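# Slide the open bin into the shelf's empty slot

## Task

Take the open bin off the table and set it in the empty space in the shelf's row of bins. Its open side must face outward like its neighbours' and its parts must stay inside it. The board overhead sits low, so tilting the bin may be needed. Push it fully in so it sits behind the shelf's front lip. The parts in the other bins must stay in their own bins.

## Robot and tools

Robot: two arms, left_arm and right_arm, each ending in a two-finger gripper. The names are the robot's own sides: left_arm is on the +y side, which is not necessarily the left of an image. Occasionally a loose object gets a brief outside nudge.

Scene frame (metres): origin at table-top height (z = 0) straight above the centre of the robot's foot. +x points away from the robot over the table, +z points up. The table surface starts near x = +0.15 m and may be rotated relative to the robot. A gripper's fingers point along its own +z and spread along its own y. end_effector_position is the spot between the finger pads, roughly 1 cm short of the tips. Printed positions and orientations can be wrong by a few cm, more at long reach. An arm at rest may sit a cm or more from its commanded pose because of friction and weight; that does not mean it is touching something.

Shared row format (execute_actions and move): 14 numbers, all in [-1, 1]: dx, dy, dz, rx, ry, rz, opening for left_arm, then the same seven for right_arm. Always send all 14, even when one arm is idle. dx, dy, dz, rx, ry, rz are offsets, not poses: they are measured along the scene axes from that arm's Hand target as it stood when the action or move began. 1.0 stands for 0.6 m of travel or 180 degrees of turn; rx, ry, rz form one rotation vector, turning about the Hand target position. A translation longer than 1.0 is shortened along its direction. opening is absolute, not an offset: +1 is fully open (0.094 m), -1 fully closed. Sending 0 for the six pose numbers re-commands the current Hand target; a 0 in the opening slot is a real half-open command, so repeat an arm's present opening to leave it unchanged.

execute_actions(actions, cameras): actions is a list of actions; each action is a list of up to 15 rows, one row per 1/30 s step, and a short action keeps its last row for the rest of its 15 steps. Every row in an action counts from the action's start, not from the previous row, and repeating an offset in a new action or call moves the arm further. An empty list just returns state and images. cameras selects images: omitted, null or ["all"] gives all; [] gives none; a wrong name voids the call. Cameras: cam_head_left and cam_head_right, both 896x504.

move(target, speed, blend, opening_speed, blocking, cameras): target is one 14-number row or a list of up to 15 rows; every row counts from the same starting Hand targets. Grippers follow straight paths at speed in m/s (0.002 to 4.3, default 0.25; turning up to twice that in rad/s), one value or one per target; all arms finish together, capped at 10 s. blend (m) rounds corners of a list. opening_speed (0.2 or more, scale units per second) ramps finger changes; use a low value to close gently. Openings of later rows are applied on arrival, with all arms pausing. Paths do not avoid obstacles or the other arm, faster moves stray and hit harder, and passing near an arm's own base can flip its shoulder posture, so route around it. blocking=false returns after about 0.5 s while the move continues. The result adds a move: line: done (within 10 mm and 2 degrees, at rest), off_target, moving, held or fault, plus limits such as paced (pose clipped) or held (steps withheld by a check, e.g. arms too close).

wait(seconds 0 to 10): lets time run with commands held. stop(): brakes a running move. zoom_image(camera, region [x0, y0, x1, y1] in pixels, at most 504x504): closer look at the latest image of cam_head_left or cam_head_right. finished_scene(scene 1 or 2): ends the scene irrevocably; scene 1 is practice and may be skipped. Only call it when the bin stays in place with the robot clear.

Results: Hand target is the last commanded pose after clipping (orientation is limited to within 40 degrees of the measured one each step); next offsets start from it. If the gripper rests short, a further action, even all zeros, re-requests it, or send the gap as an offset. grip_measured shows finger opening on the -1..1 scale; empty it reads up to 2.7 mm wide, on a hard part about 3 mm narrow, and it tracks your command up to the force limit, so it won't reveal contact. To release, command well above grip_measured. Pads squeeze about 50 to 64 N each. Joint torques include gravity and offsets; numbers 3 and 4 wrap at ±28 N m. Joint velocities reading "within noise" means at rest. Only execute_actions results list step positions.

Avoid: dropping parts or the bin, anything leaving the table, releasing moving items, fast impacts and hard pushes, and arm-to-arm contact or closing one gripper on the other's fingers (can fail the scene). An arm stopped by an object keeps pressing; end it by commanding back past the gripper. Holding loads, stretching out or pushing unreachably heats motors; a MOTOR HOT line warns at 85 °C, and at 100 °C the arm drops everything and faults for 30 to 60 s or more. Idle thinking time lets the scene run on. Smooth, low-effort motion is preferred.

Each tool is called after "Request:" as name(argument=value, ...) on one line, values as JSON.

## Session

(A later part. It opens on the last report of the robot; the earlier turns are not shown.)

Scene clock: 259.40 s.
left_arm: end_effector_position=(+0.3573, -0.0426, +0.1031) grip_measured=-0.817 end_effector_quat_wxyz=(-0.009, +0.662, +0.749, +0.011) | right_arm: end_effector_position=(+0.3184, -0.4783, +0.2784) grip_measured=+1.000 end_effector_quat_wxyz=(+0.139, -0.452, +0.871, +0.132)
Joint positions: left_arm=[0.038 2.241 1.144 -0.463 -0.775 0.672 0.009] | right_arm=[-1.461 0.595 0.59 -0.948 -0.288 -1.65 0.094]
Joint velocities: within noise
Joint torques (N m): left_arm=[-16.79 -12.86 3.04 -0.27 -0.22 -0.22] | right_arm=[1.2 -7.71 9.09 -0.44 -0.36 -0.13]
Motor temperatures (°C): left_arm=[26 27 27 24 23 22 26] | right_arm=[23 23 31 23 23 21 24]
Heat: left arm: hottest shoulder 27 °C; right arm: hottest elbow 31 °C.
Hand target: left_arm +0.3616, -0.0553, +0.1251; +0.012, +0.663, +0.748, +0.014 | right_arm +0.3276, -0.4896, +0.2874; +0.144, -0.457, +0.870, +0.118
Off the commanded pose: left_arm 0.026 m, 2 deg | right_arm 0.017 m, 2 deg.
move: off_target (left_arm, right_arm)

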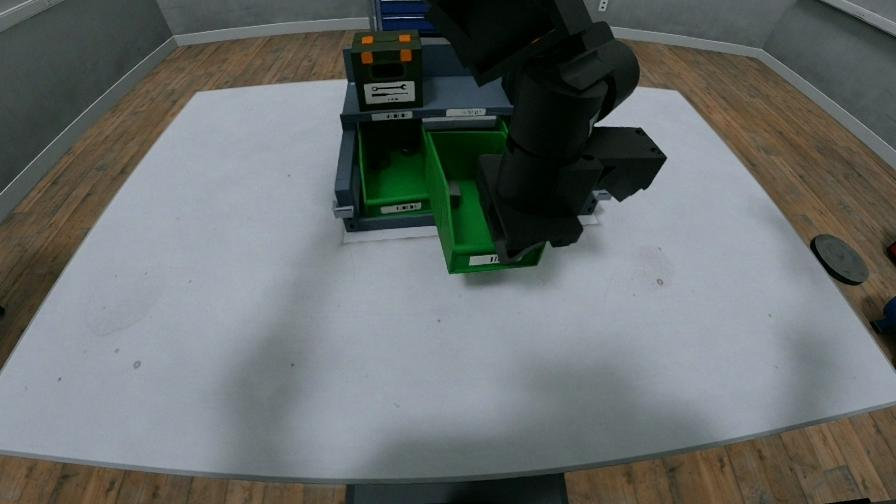

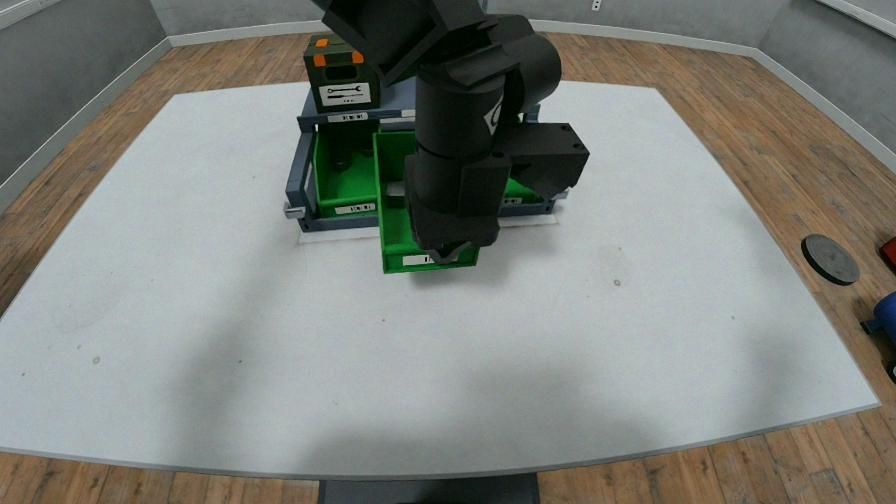

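Request:
move(target=[-0.05,-0.006,0.04,0,0,0,-1,0,0,0,0,0,0,1], speed=0.1)

Request:
zoom_image(camera="cam_head_left", region=[330, 90, 630, 290])

Request:
zoom_image(camera="cam_head_right", region=[280, 90, 580, 290])

Scene clock: 273.47 s.
left_arm: end_effector_position=(+0.3248, -0.0499, +0.1284) grip_measured=-0.817 end_effector_quat_wxyz=(-0.008, +0.666, +0.746, +0.012) | right_arm: end_effector_position=(+0.3184, -0.4783, +0.2784) grip_measured=+1.000 end_effector_quat_wxyz=(+0.139, -0.452, +0.871, +0.132)
Joint positions: left_arm=[-0.042 2.231 1.108 -0.514 -0.774 0.57 0.009] | right_arm=[-1.461 0.595 0.59 -0.948 -0.288 -1.65 0.094]
Joint velocities: within noise
Joint torques (N m): left_arm=[-16.44 -12.98 3.25 -0.24 -0.23 -0.24] | right_arm=[0.97 -8 9.05 -0.44 -0.4 -0.14]
Motor temperatures (°C): left_arm=[26 27 26 24 23 22 26] | right_arm=[23 23 31 23 23 21 24]
Heat: left arm: hottest shoulder 27 °C; right arm: hottest elbow 31 °C.
Hand target: left_arm +0.3315, -0.0590, +0.1491; +0.012, +0.663, +0.748, +0.014 | right_arm +0.3276, -0.4896, +0.2874; +0.144, -0.457, +0.870, +0.118
Off the commanded pose: left_arm 0.023 m, 2 deg | right_arm 0.017 m, 2 deg.
move: off_target (left_arm, right_arm)

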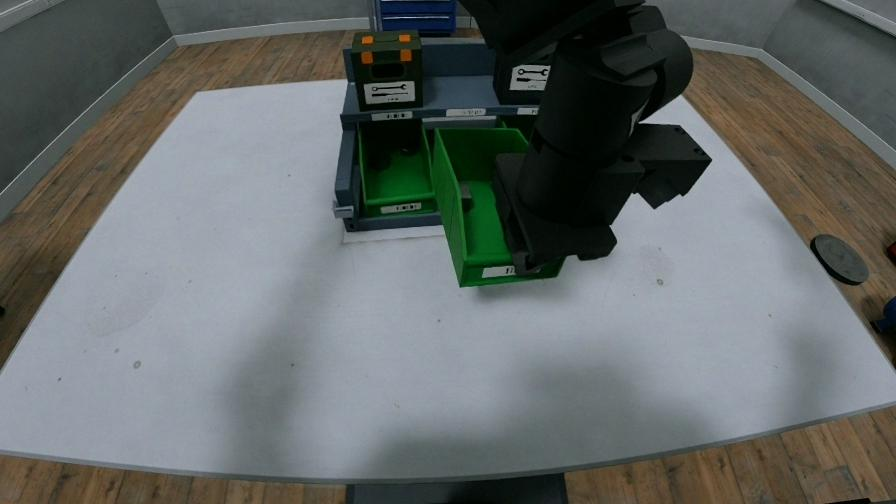

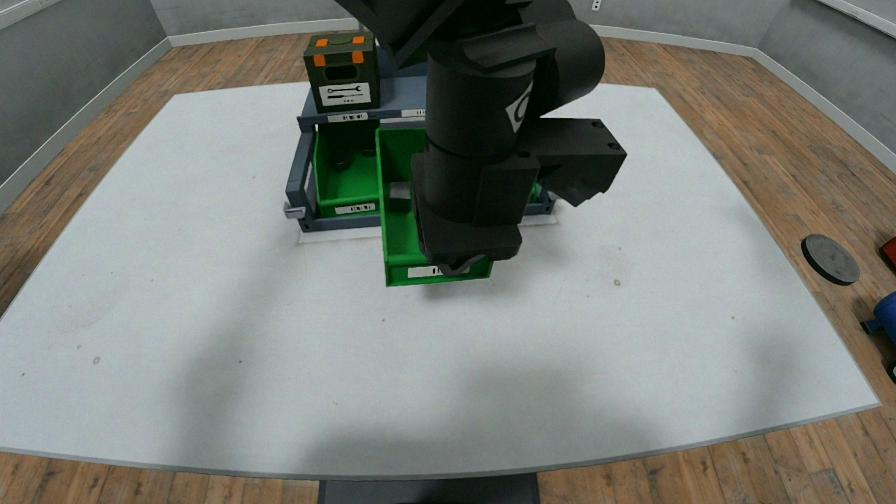

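Scaled by 1.680 from the camera's 896x504 image, which has a finer 1280x720 frame.

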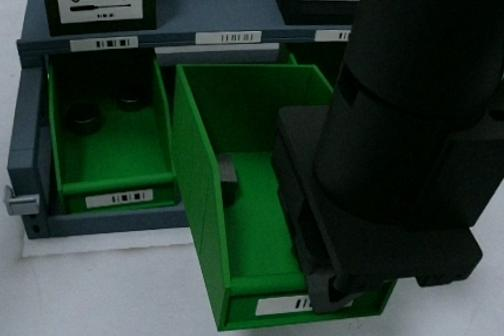

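Scaled by 1.680 from the camera's 896x504 image, which has a finer 1280x720 frame.

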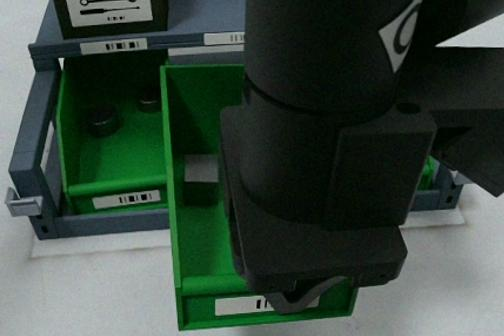

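Request:
move(target=[-0.11,0.17,-0.05,0,0,0,-1,0,0,0,0,0,0,1], speed=0.15)

Request:
zoom_image(camera="cam_head_left", region=[330, 90, 630, 290])

Request:
zoom_image(camera="cam_head_right", region=[280, 90, 580, 290])

Scene clock: 290.40 s.
left_arm: end_effector_position=(+0.2526, +0.0450, +0.1148) grip_measured=-0.817 end_effector_quat_wxyz=(+0.000, +0.670, +0.742, +0.011) | right_arm: end_effector_position=(+0.3184, -0.4783, +0.2784) grip_measured=+1.000 end_effector_quat_wxyz=(+0.139, -0.452, +0.871, +0.132)
Joint positions: left_arm=[-0.002 2.118 0.731 -0.19 -0.775 0.653 0.009] | right_arm=[-1.461 0.595 0.59 -0.948 -0.288 -1.65 0.094]
Joint velocities: within noise
Joint torques (N m): left_arm=[-9.52 -9.99 1.88 0.61 -0.26 0.01] | right_arm=[1.08 -7.18 9.17 -0.5 -0.35 -0.17]
Motor temperatures (°C): left_arm=[26 28 26 24 23 22 26] | right_arm=[23 23 31 23 23 21 24]
Heat: left arm: hottest shoulder 28 °C; right arm: hottest elbow 31 °C.
Hand target: left_arm +0.2655, +0.0431, +0.1190; +0.012, +0.663, +0.748, +0.014 | right_arm +0.3276, -0.4896, +0.2874; +0.144, -0.457, +0.870, +0.118
Off the commanded pose: left_arm 0.014 m, 2 deg | right_arm 0.017 m, 2 deg.
move: off_target (left_arm, right_arm)

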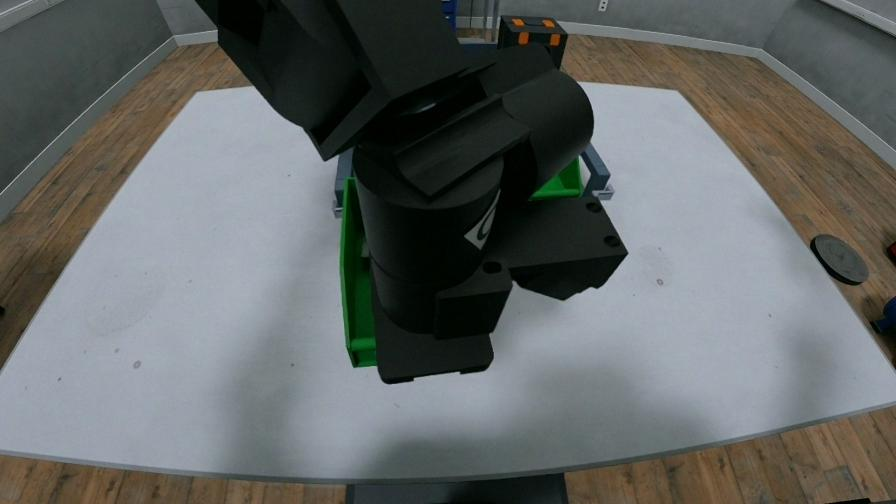

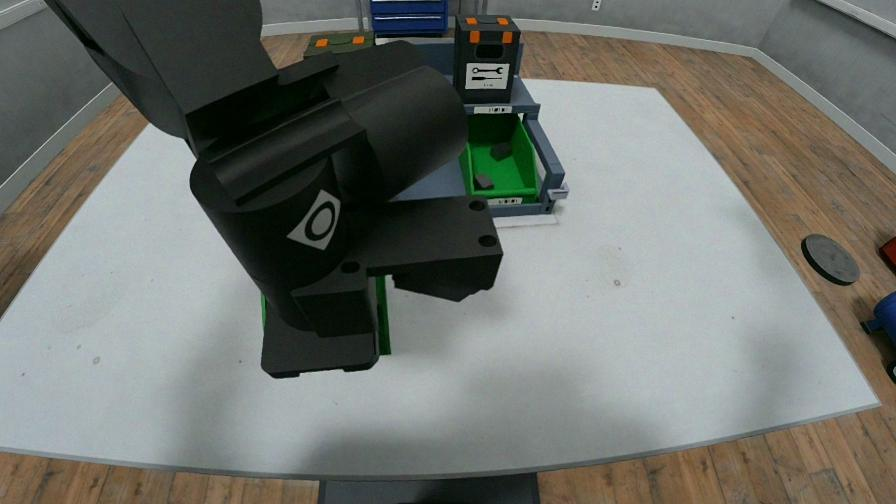

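Scaled by 1.680 from the camera's 896x504 image, which has a finer 1280x720 frame.

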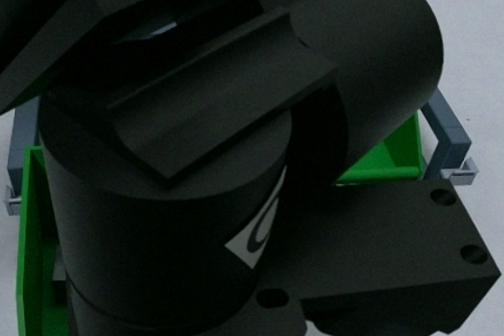

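Scaled by 1.680 from the camera's 896x504 image, which has a finer 1280x720 frame.

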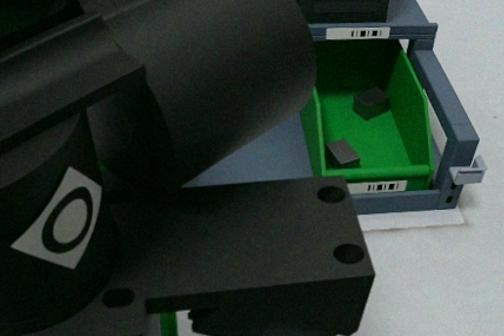

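Request:
move(target=[0.0,-0.42,0.02,0,0,0,-1,0,0,0,0,0,0,1], speed=0.2)

Request:
zoom_image(camera="cam_head_left", region=[330, 90, 630, 250])

Request:
zoom_image(camera="cam_head_right", region=[280, 90, 580, 250])

Scene clock: 300.37 s.
left_arm: end_effector_position=(+0.2593, -0.1881, +0.1074) grip_measured=-0.817 end_effector_quat_wxyz=(-0.014, +0.666, +0.745, +0.015) | right_arm: end_effector_position=(+0.3184, -0.4783, +0.2784) grip_measured=+1.000 end_effector_quat_wxyz=(+0.139, -0.452, +0.871, +0.132)
Joint positions: left_arm=[-0.206 2.597 1.496 -0.709 -0.752 0.335 0.009] | right_arm=[-1.461 0.595 0.59 -0.948 -0.288 -1.65 0.094]
Joint velocities: within noise
Joint torques (N m): left_arm=[-18.26 -14.33 5.93 -0.38 -0.26 -0.24] | right_arm=[0.73 -7.82 9.18 -0.39 -0.35 -0.13]
Motor temperatures (°C): left_arm=[26 28 26 24 23 22 26] | right_arm=[23 23 31 23 23 21 24]
Heat: left arm: hottest shoulder 28 °C; right arm: hottest elbow 31 °C.
Hand target: left_arm +0.2653, -0.2089, +0.1309; +0.012, +0.663, +0.748, +0.014 | right_arm +0.3276, -0.4896, +0.2874; +0.144, -0.457, +0.870, +0.118
Off the commanded pose: left_arm 0.032 m, 3 deg | right_arm 0.017 m, 2 deg.
move: off_target (left_arm, right_arm)

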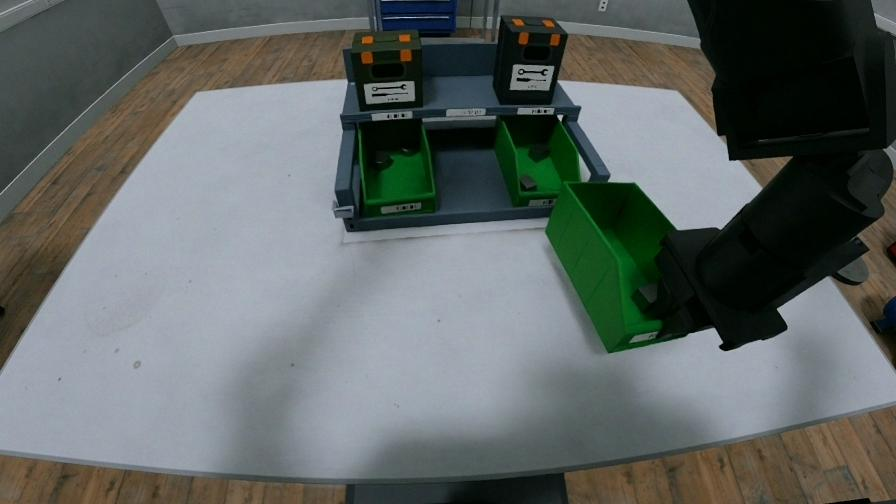

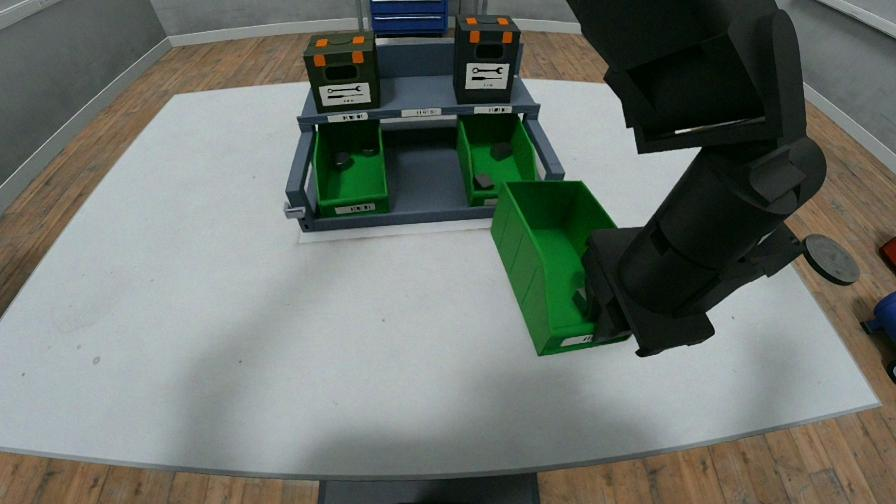

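Scaled by 1.680 from the camera's 896x504 image, which has a finer 1280x720 frame.

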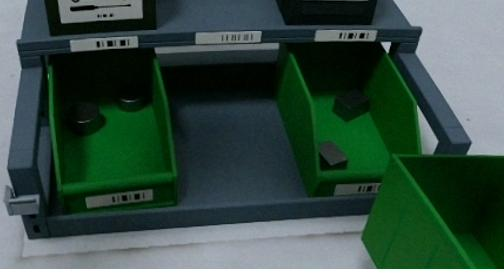

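Scaled by 1.680 from the camera's 896x504 image, which has a finer 1280x720 frame.

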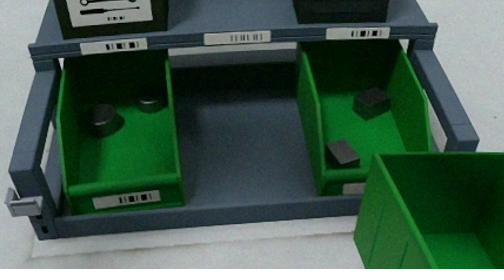

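Request:
move(target=[[0.0,0.25,0.0,0,0,-0.0111,-1,0,0,0,0,0,0,1],[0.148,0.26,0.0,0,0,-0.0111,-1,0,0,0,0,0,0,1]], speed=0.15, blend=0.02)

Request:
zoom_image(camera="cam_head_left", region=[380, 90, 600, 290])

Scene clock: 335.50 s.
left_arm: end_effector_position=(+0.3371, -0.0492, +0.1228) grip_measured=-0.817 end_effector_quat_wxyz=(+0.001, +0.680, +0.733, +0.011) | right_arm: end_effector_position=(+0.3184, -0.4783, +0.2784) grip_measured=+1.000 end_effector_quat_wxyz=(+0.139, -0.452, +0.871, +0.132)
Joint positions: left_arm=[-0.019 2.225 1.108 -0.471 -0.775 0.661 0.009] | right_arm=[-1.461 0.595 0.59 -0.948 -0.288 -1.65 0.094]
Joint velocities: within noise
Joint torques (N m): left_arm=[-12.81 -12.28 4.38 -0.21 -0.22 0.01] | right_arm=[1.2 -7.65 9.13 -0.46 -0.34 -0.13]
Motor temperatures (°C): left_arm=[27 28 27 24 23 22 26] | right_arm=[23 23 31 23 23 21 24]
Heat: left arm: hottest shoulder 28 °C; right arm: hottest elbow 31 °C.
Hand target: left_arm +0.3541, -0.0529, +0.1310; +0.012, +0.676, +0.736, +0.013 | right_arm +0.3276, -0.4896, +0.2874; +0.144, -0.457, +0.870, +0.118
Off the commanded pose: left_arm 0.019 m, 1 deg | right_arm 0.017 m, 2 deg.
move: off_target (left_arm, right_arm)

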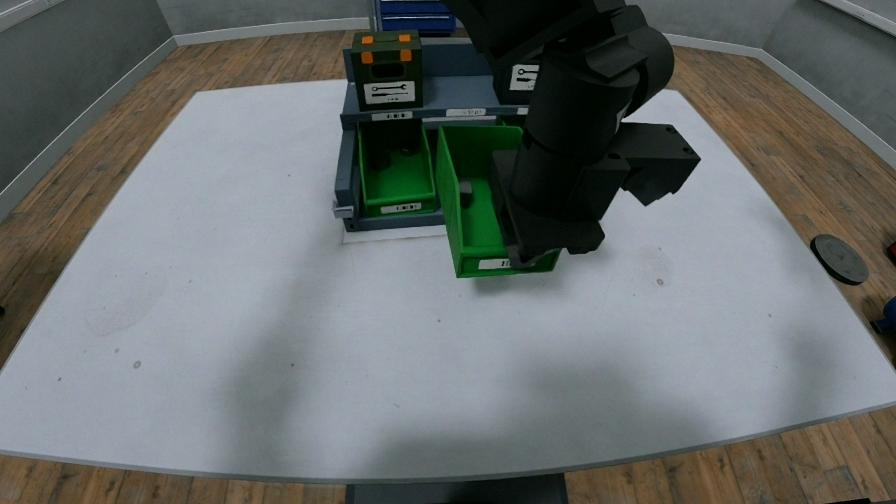

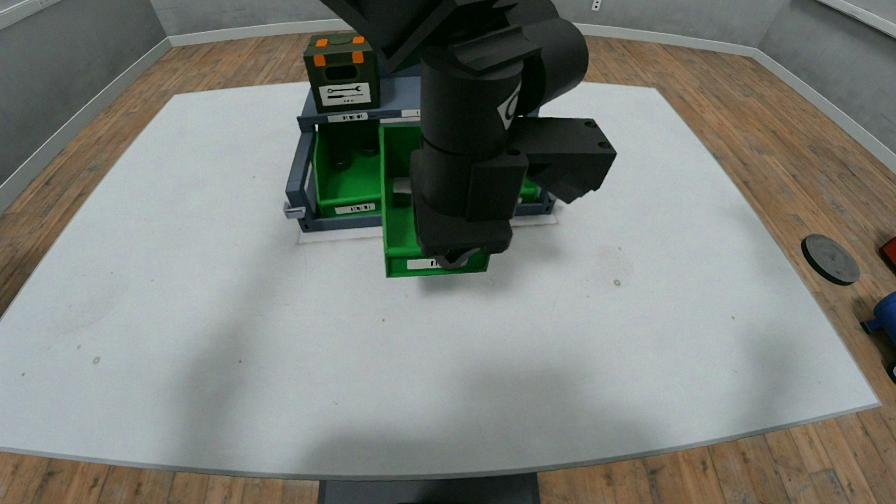

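Scaled by 2.291 from the camera's 896x504 image, which has a finer 1280x720 frame.

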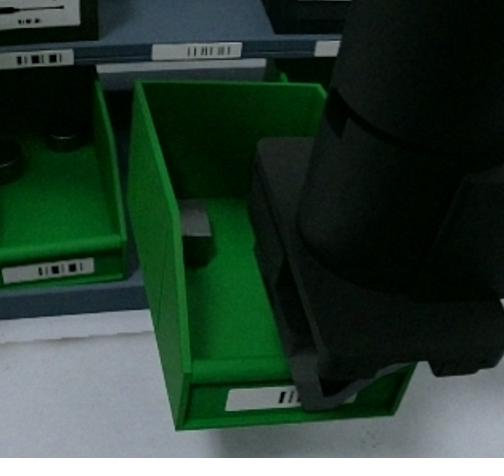

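Request:
move(target=[0.0672,0.008,-0.0433,0,0,0,-1,0,0,0,0,0,0,1], speed=0.07)

Request:
zoom_image(camera="cam_head_left", region=[380, 90, 600, 290])

Request:
zoom_image(camera="cam_head_right", region=[330, 90, 550, 290])

Scene clock: 368.90 s.
left_arm: end_effector_position=(+0.3768, -0.0421, +0.1029) grip_measured=-0.817 end_effector_quat_wxyz=(-0.001, +0.682, +0.731, +0.011) | right_arm: end_effector_position=(+0.3184, -0.4783, +0.2784) grip_measured=+1.000 end_effector_quat_wxyz=(+0.139, -0.452, +0.871, +0.132)
Joint positions: left_arm=[0.059 2.228 1.164 -0.453 -0.773 0.771 0.009] | right_arm=[-1.461 0.595 0.59 -0.948 -0.288 -1.65 0.094]
Joint velocities: within noise
Joint torques (N m): left_arm=[-12.92 -11.58 4.71 0.64 -0.14 0.07] | right_arm=[1.03 -7.36 9.24 -0.35 -0.37 -0.14]
Motor temperatures (°C): left_arm=[27 28 26 24 23 22 26] | right_arm=[23 23 31 23 23 21 24]
Heat: left arm: hottest shoulder 28 °C; right arm: hottest elbow 31 °C.
Hand target: left_arm +0.3945, -0.0481, +0.1051; +0.012, +0.676, +0.737, +0.013 | right_arm +0.3276, -0.4896, +0.2874; +0.144, -0.457, +0.870, +0.118
Off the commanded pose: left_arm 0.019 m, 2 deg | right_arm 0.017 m, 2 deg.
move: off_target (left_arm, right_arm)

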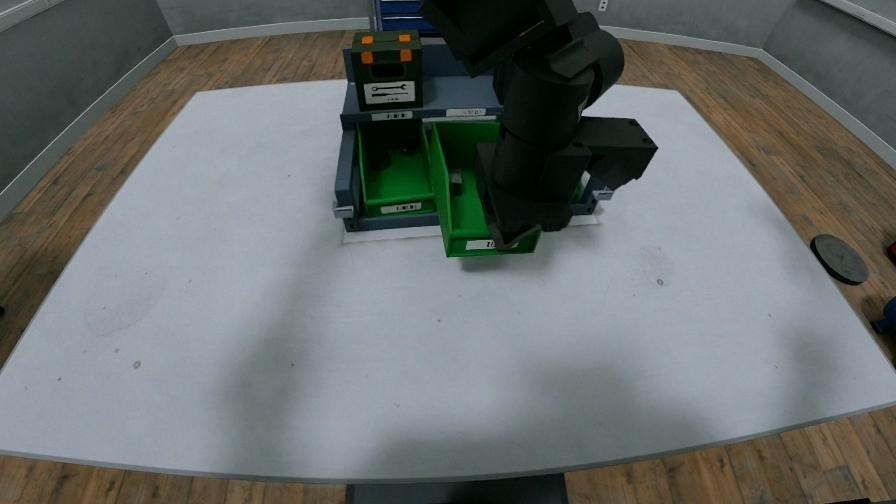

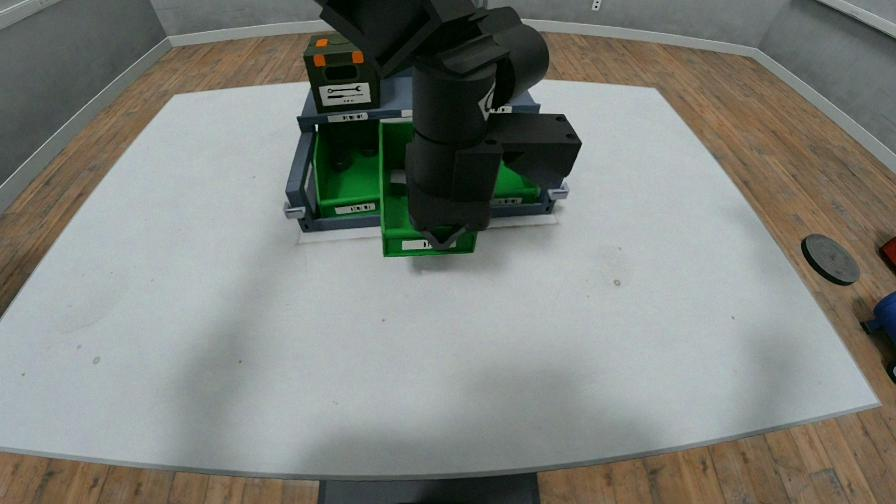

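Scaled by 2.291 from the camera's 896x504 image, which has a finer 1280x720 frame.

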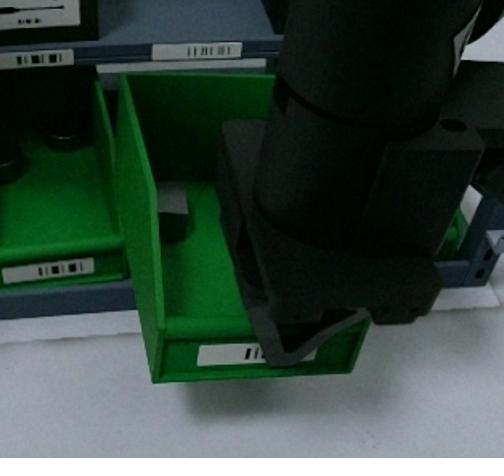

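Scaled by 2.291 from the camera's 896x504 image, which has a finer 1280x720 frame.

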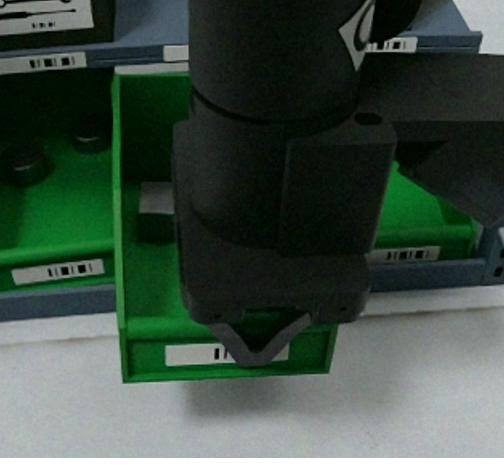

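Request:
move(target=[0.0425,-0.004,-0.0127,0,0,0.0033,-1,0,0,0,0,0,0,1], speed=0.05)

Request:
zoom_image(camera="cam_head_left", region=[380, 90, 600, 290])

Scene clock: 391.77 s.
left_arm: end_effector_position=(+0.3790, -0.0448, +0.0955) grip_measured=-0.817 end_effector_quat_wxyz=(-0.006, +0.681, +0.732, +0.010) | right_arm: end_effector_position=(+0.3184, -0.4783, +0.2784) grip_measured=+1.000 end_effector_quat_wxyz=(+0.139, -0.452, +0.871, +0.132)
Joint positions: left_arm=[0.069 2.247 1.185 -0.459 -0.771 0.773 0.009] | right_arm=[-1.461 0.595 0.59 -0.948 -0.288 -1.65 0.094]
Joint velocities: within noise
Joint torques (N m): left_arm=[-11.05 -12.57 6.98 0.14 -0.18 0.32] | right_arm=[1.44 -7.12 8.99 -0.55 -0.38 -0.11]
Motor temperatures (°C): left_arm=[27 27 26 24 23 22 27] | right_arm=[23 23 31 23 23 21 24]
Heat: left arm: hottest waist 27 °C; right arm: hottest elbow 31 °C.
Hand target: left_arm +0.4200, -0.0504, +0.0975; +0.012, +0.672, +0.740, +0.014 | right_arm +0.3276, -0.4896, +0.2874; +0.144, -0.457, +0.870, +0.118
Off the commanded pose: left_arm 0.041 m, 3 deg | right_arm 0.017 m, 2 deg.
move: off_target (left_arm, right_arm)

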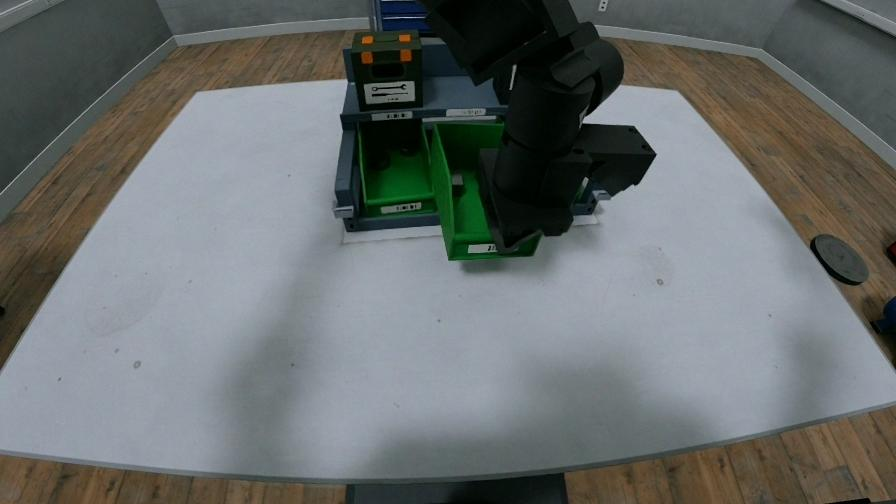

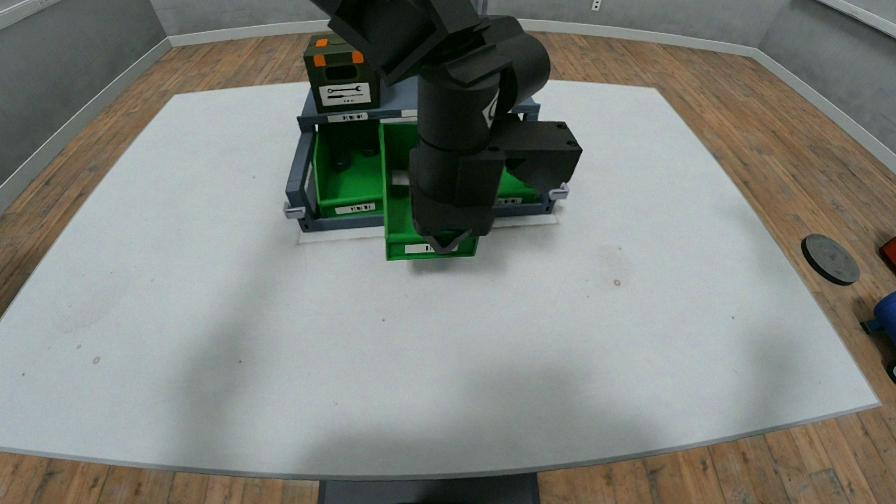

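Scaled by 2.291 from the camera's 896x504 image, which has a finer 1280x720 frame.

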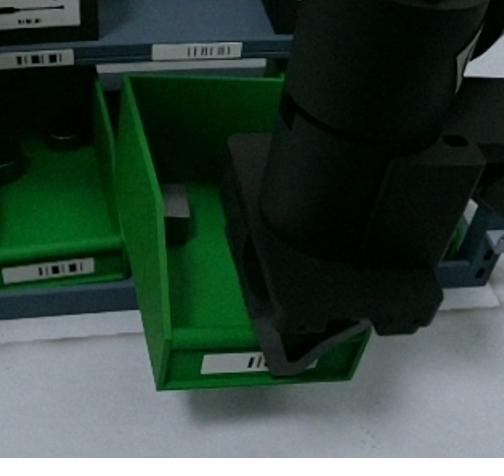

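Request:
move(target=[[-0.056,-0.0043,-0.0158,0,0,0,-1,0,0,0,0,0,0,1],[0.0217,0.003,-0.0215,0,0,0,-1,0,0,0,0,0,0,1]], speed=0.06)

Request:
zoom_image(camera="cam_head_left", region=[380, 90, 600, 290])

Request:
zoom_image(camera="cam_head_right", region=[330, 90, 550, 290])

Scene clock: 443.97 s.
left_arm: end_effector_position=(+0.3774, -0.0454, +0.0824) grip_measured=-0.817 end_effector_quat_wxyz=(-0.012, +0.684, +0.730, +0.004) | right_arm: end_effector_position=(+0.3184, -0.4783, +0.2784) grip_measured=+1.000 end_effector_quat_wxyz=(+0.139, -0.452, +0.871, +0.132)
Joint positions: left_arm=[0.087 2.271 1.197 -0.446 -0.759 0.793 0.009] | right_arm=[-1.461 0.595 0.59 -0.948 -0.288 -1.65 0.094]
Joint velocities: within noise
Joint torques (N m): left_arm=[-10.11 -13.45 7.56 0.46 -0.49 0.48] | right_arm=[1.2 -8.06 9.22 -0.36 -0.32 -0.17]
Motor temperatures (°C): left_arm=[26 27 27 24 23 22 27] | right_arm=[23 23 31 23 23 21 24]
Heat: left arm: hottest shoulder 27 °C; right arm: hottest elbow 31 °C.
Hand target: left_arm +0.4329, -0.0487, +0.0846; +0.012, +0.672, +0.740, +0.013 | right_arm +0.3276, -0.4896, +0.2874; +0.144, -0.457, +0.870, +0.118
Off the commanded pose: left_arm 0.056 m, 3 deg | right_arm 0.017 m, 2 deg.
move: off_target (left_arm, right_arm)

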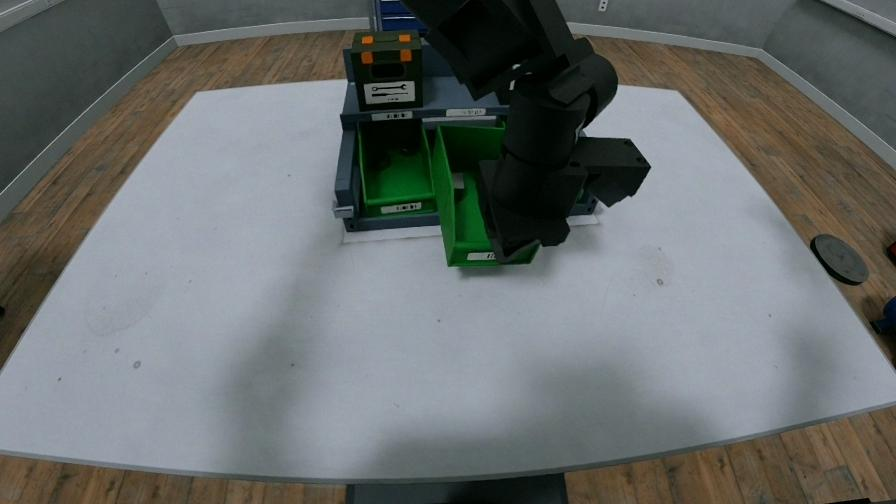

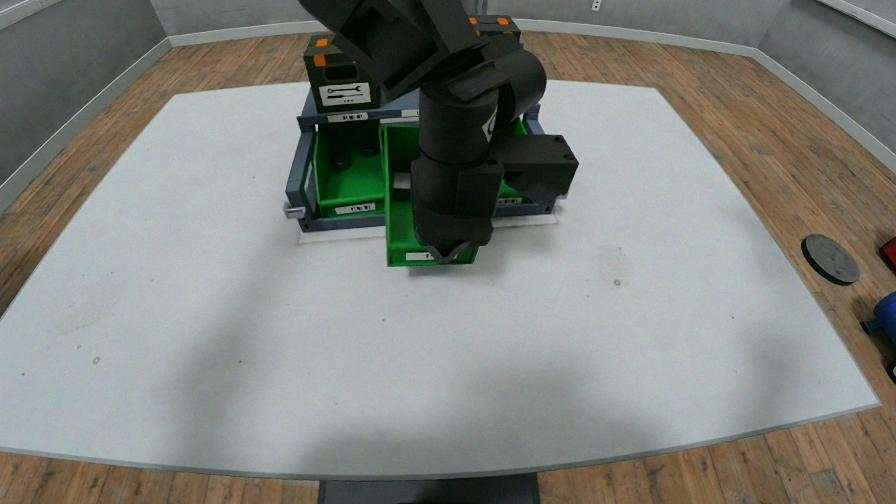

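Scaled by 2.291 from the camera's 896x504 image, which has a finer 1280x720 frame.

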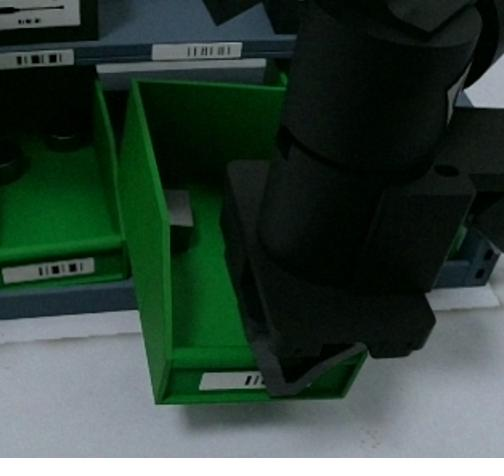

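Scaled by 2.291 from the camera's 896x504 image, which has a finer 1280x720 frame.

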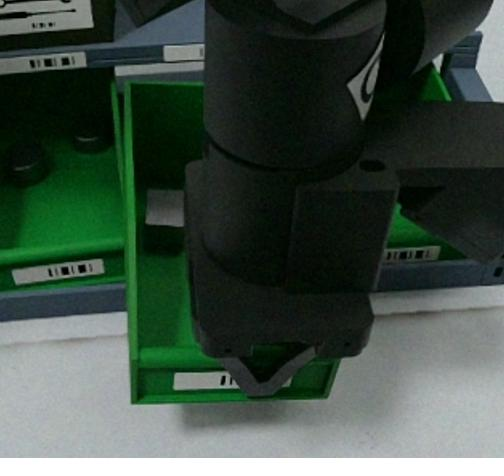

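Request:
move(target=[-0.0975,-0.0032,0.0257,0,0,0.0083,-1,0,0,0,0,0,0,1], speed=0.07)

Request:
zoom_image(camera="cam_head_left", region=[400, 100, 550, 280])

Request:
zoom_image(camera="cam_head_right", region=[350, 100, 500, 280])

Scene clock: 539.67 s.
left_arm: end_effector_position=(+0.3667, -0.0400, +0.0823) grip_measured=-0.817 end_effector_quat_wxyz=(-0.011, +0.672, +0.740, +0.011) | right_arm: end_effector_position=(+0.3184, -0.4783, +0.2784) grip_measured=+1.000 end_effector_quat_wxyz=(+0.139, -0.452, +0.871, +0.132)
Joint positions: left_arm=[0.08 2.268 1.162 -0.419 -0.774 0.753 0.009] | right_arm=[-1.461 0.595 0.59 -0.948 -0.288 -1.65 0.094]
Joint velocities: within noise
Joint torques (N m): left_arm=[-16.15 -13.04 2.52 0.55 -0.16 -0.3] | right_arm=[1.49 -7.12 9.24 -0.43 -0.42 -0.14]
Motor temperatures (°C): left_arm=[26 28 29 24 23 23 27] | right_arm=[23 23 32 23 23 21 24]
Heat: left arm: hottest elbow 29 °C; right arm: hottest elbow 32 °C.
Hand target: left_arm +0.3745, -0.0505, +0.1000; +0.012, +0.663, +0.749, +0.014 | right_arm +0.3276, -0.4896, +0.2874; +0.144, -0.457, +0.870, +0.118
Off the commanded pose: left_arm 0.022 m, 3 deg | right_arm 0.017 m, 2 deg.
move: off_target (left_arm, right_arm)

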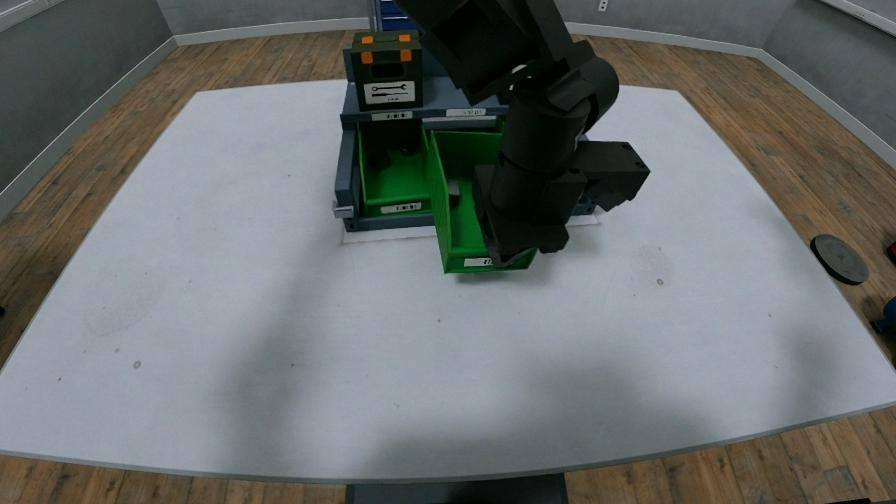

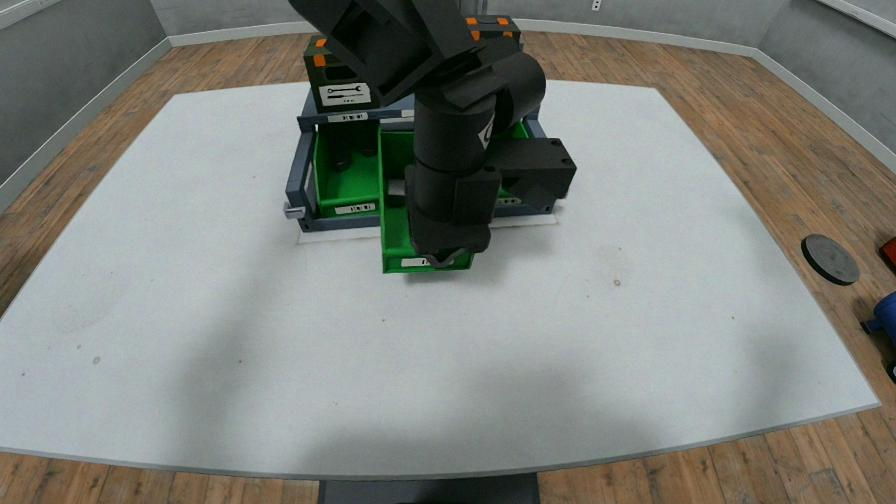

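Scaled by 2.800 from the camera's 896x504 image, which has a finer 1280x720 frame.

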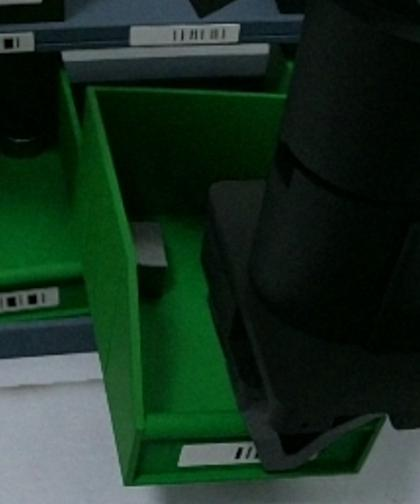

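Scaled by 2.800 from the camera's 896x504 image, which has a finer 1280x720 frame.

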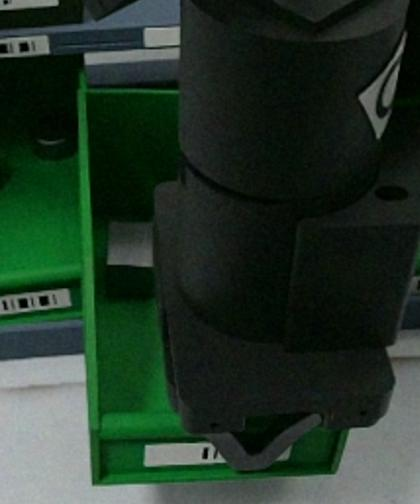

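Request:
move(target=[[-0.08,-0.0075,0.06,-0.0441,-0.0052,0,-1,0,0,0,0,0,0,1],[-0.054,-0.0055,0.05,-0.0441,-0.0052,0,-1,0,0,0,0,0,0,1]], speed=0.08)

Request:
zoom_image(camera="cam_head_left", region=[400, 100, 580, 300])

Request:
zoom_image(camera="cam_head_right", region=[350, 100, 530, 300])

Scene clock: 592.57 s.
left_arm: end_effector_position=(+0.3209, -0.0416, +0.1144) grip_measured=-0.817 end_effector_quat_wxyz=(+0.036, +0.667, +0.743, -0.034) | right_arm: end_effector_position=(+0.3184, -0.4783, +0.2784) grip_measured=+1.000 end_effector_quat_wxyz=(+0.139, -0.452, +0.871, +0.132)
Joint positions: left_arm=[0.007 2.186 0.988 -0.267 -0.689 0.727 0.009] | right_arm=[-1.461 0.595 0.59 -0.948 -0.288 -1.65 0.094]
Joint velocities: within noise
Joint torques (N m): left_arm=[-13.68 -12.34 3.95 0.87 -0.06 0.03] | right_arm=[0.5 -7.71 9.16 -0.42 -0.4 -0.11]
Motor temperatures (°C): left_arm=[27 29 26 24 23 22 27] | right_arm=[23 23 32 23 23 21 24]
Heat: left arm: hottest shoulder 29 °C; right arm: hottest elbow 32 °C.
Hand target: left_arm +0.3422, -0.0540, +0.1300; +0.064, +0.660, +0.748, -0.033 | right_arm +0.3276, -0.4896, +0.2874; +0.144, -0.457, +0.870, +0.118
Off the commanded pose: left_arm 0.029 m, 3 deg | right_arm 0.017 m, 2 deg.
move: off_target (left_arm, right_arm)

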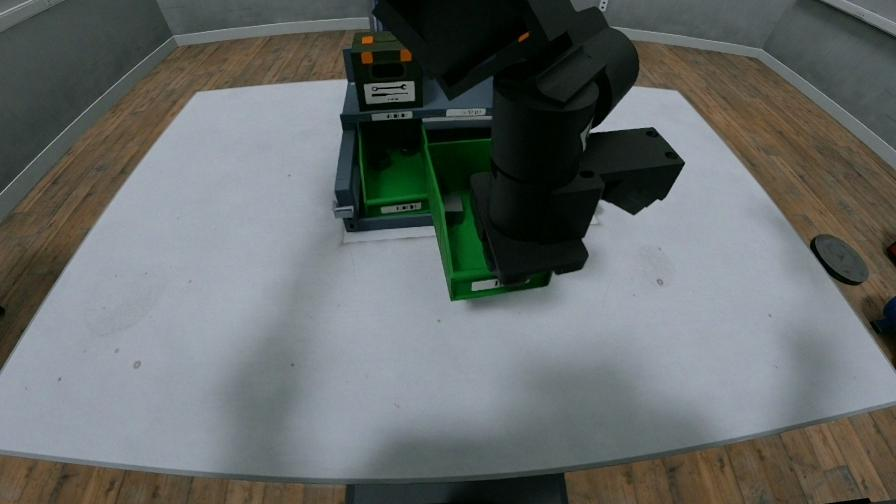

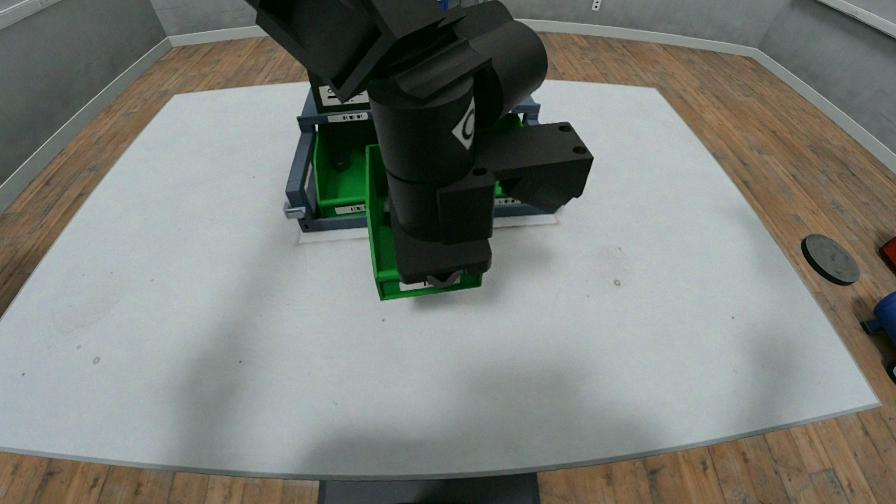

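Scaled by 2.520 from the camera's 896x504 image, which has a finer 1280x720 frame.

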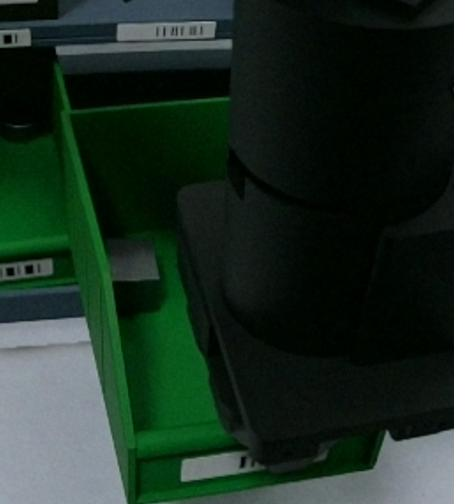

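Scaled by 2.520 from the camera's 896x504 image, which has a finer 1280x720 frame.

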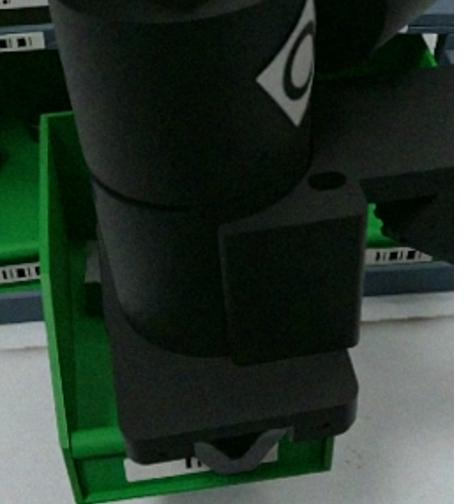

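Request:
move(target=[0.022,0.0012,-0.0083,0,0,-0.0215,-1,0,0,0,0,0,0,1], speed=0.08)

Request:
zoom_image(camera="cam_head_left", region=[400, 100, 580, 300])

Request:
zoom_image(camera="cam_head_right", region=[350, 100, 530, 300])

Scene clock: 626.87 s.
left_arm: end_effector_position=(+0.3294, -0.0480, +0.1161) grip_measured=-0.817 end_effector_quat_wxyz=(+0.044, +0.696, +0.716, -0.037) | right_arm: end_effector_position=(+0.3184, -0.4783, +0.2784) grip_measured=+1.000 end_effector_quat_wxyz=(+0.139, -0.452, +0.871, +0.132)
Joint positions: left_arm=[0.01 2.185 1.006 -0.267 -0.678 0.822 0.009] | right_arm=[-1.461 0.595 0.59 -0.948 -0.288 -1.65 0.094]
Joint velocities: within noise
Joint torques (N m): left_arm=[-11.52 -12.51 4.41 0.46 -0.01 0.02] | right_arm=[1.26 -7.24 9.26 -0.44 -0.33 -0.12]
Motor temperatures (°C): left_arm=[27 28 26 24 23 22 27] | right_arm=[23 23 32 23 23 21 24]
Heat: left arm: hottest shoulder 28 °C; right arm: hottest elbow 32 °C.
Hand target: left_arm +0.3554, -0.0532, +0.1250; +0.063, +0.685, +0.725, -0.035 | right_arm +0.3276, -0.4896, +0.2874; +0.144, -0.457, +0.870, +0.118
Off the commanded pose: left_arm 0.028 m, 3 deg | right_arm 0.017 m, 2 deg.
move: off_target (left_arm, right_arm)

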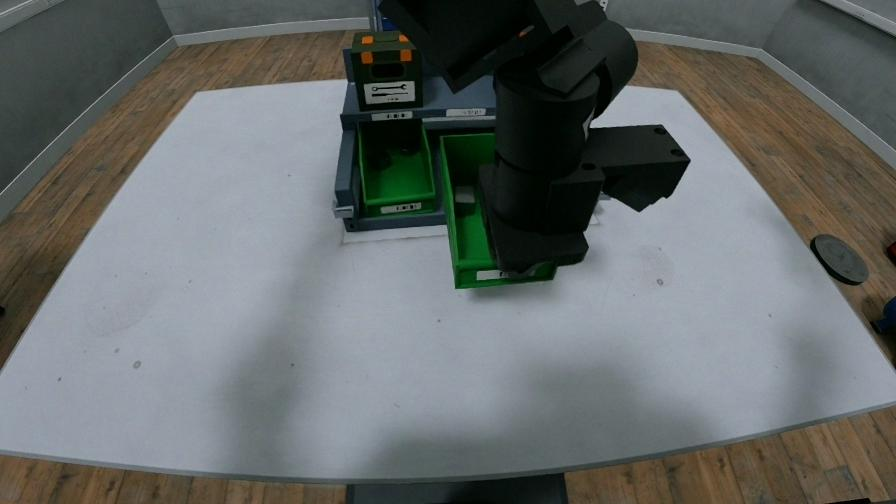

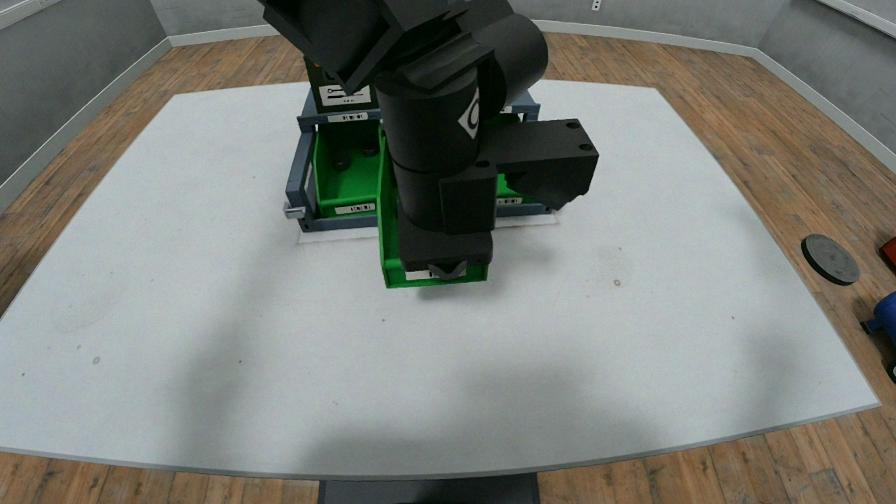

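Scaled by 2.520 from the camera's 896x504 image, which has a finer 1280x720 frame.

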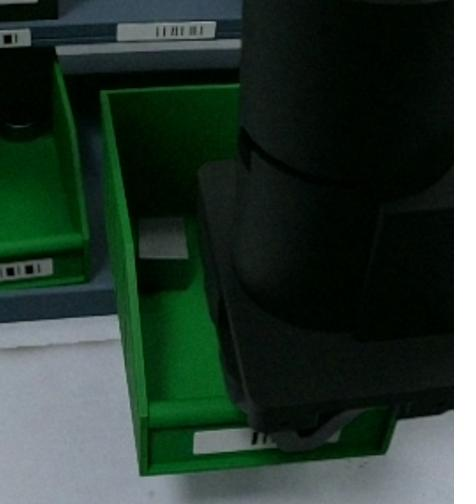

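Scaled by 2.520 from the camera's 896x504 image, which has a finer 1280x720 frame.

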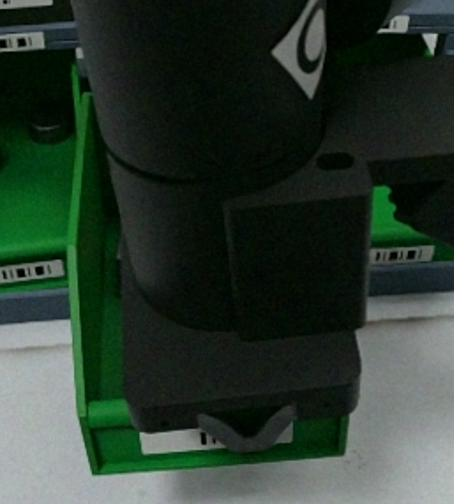

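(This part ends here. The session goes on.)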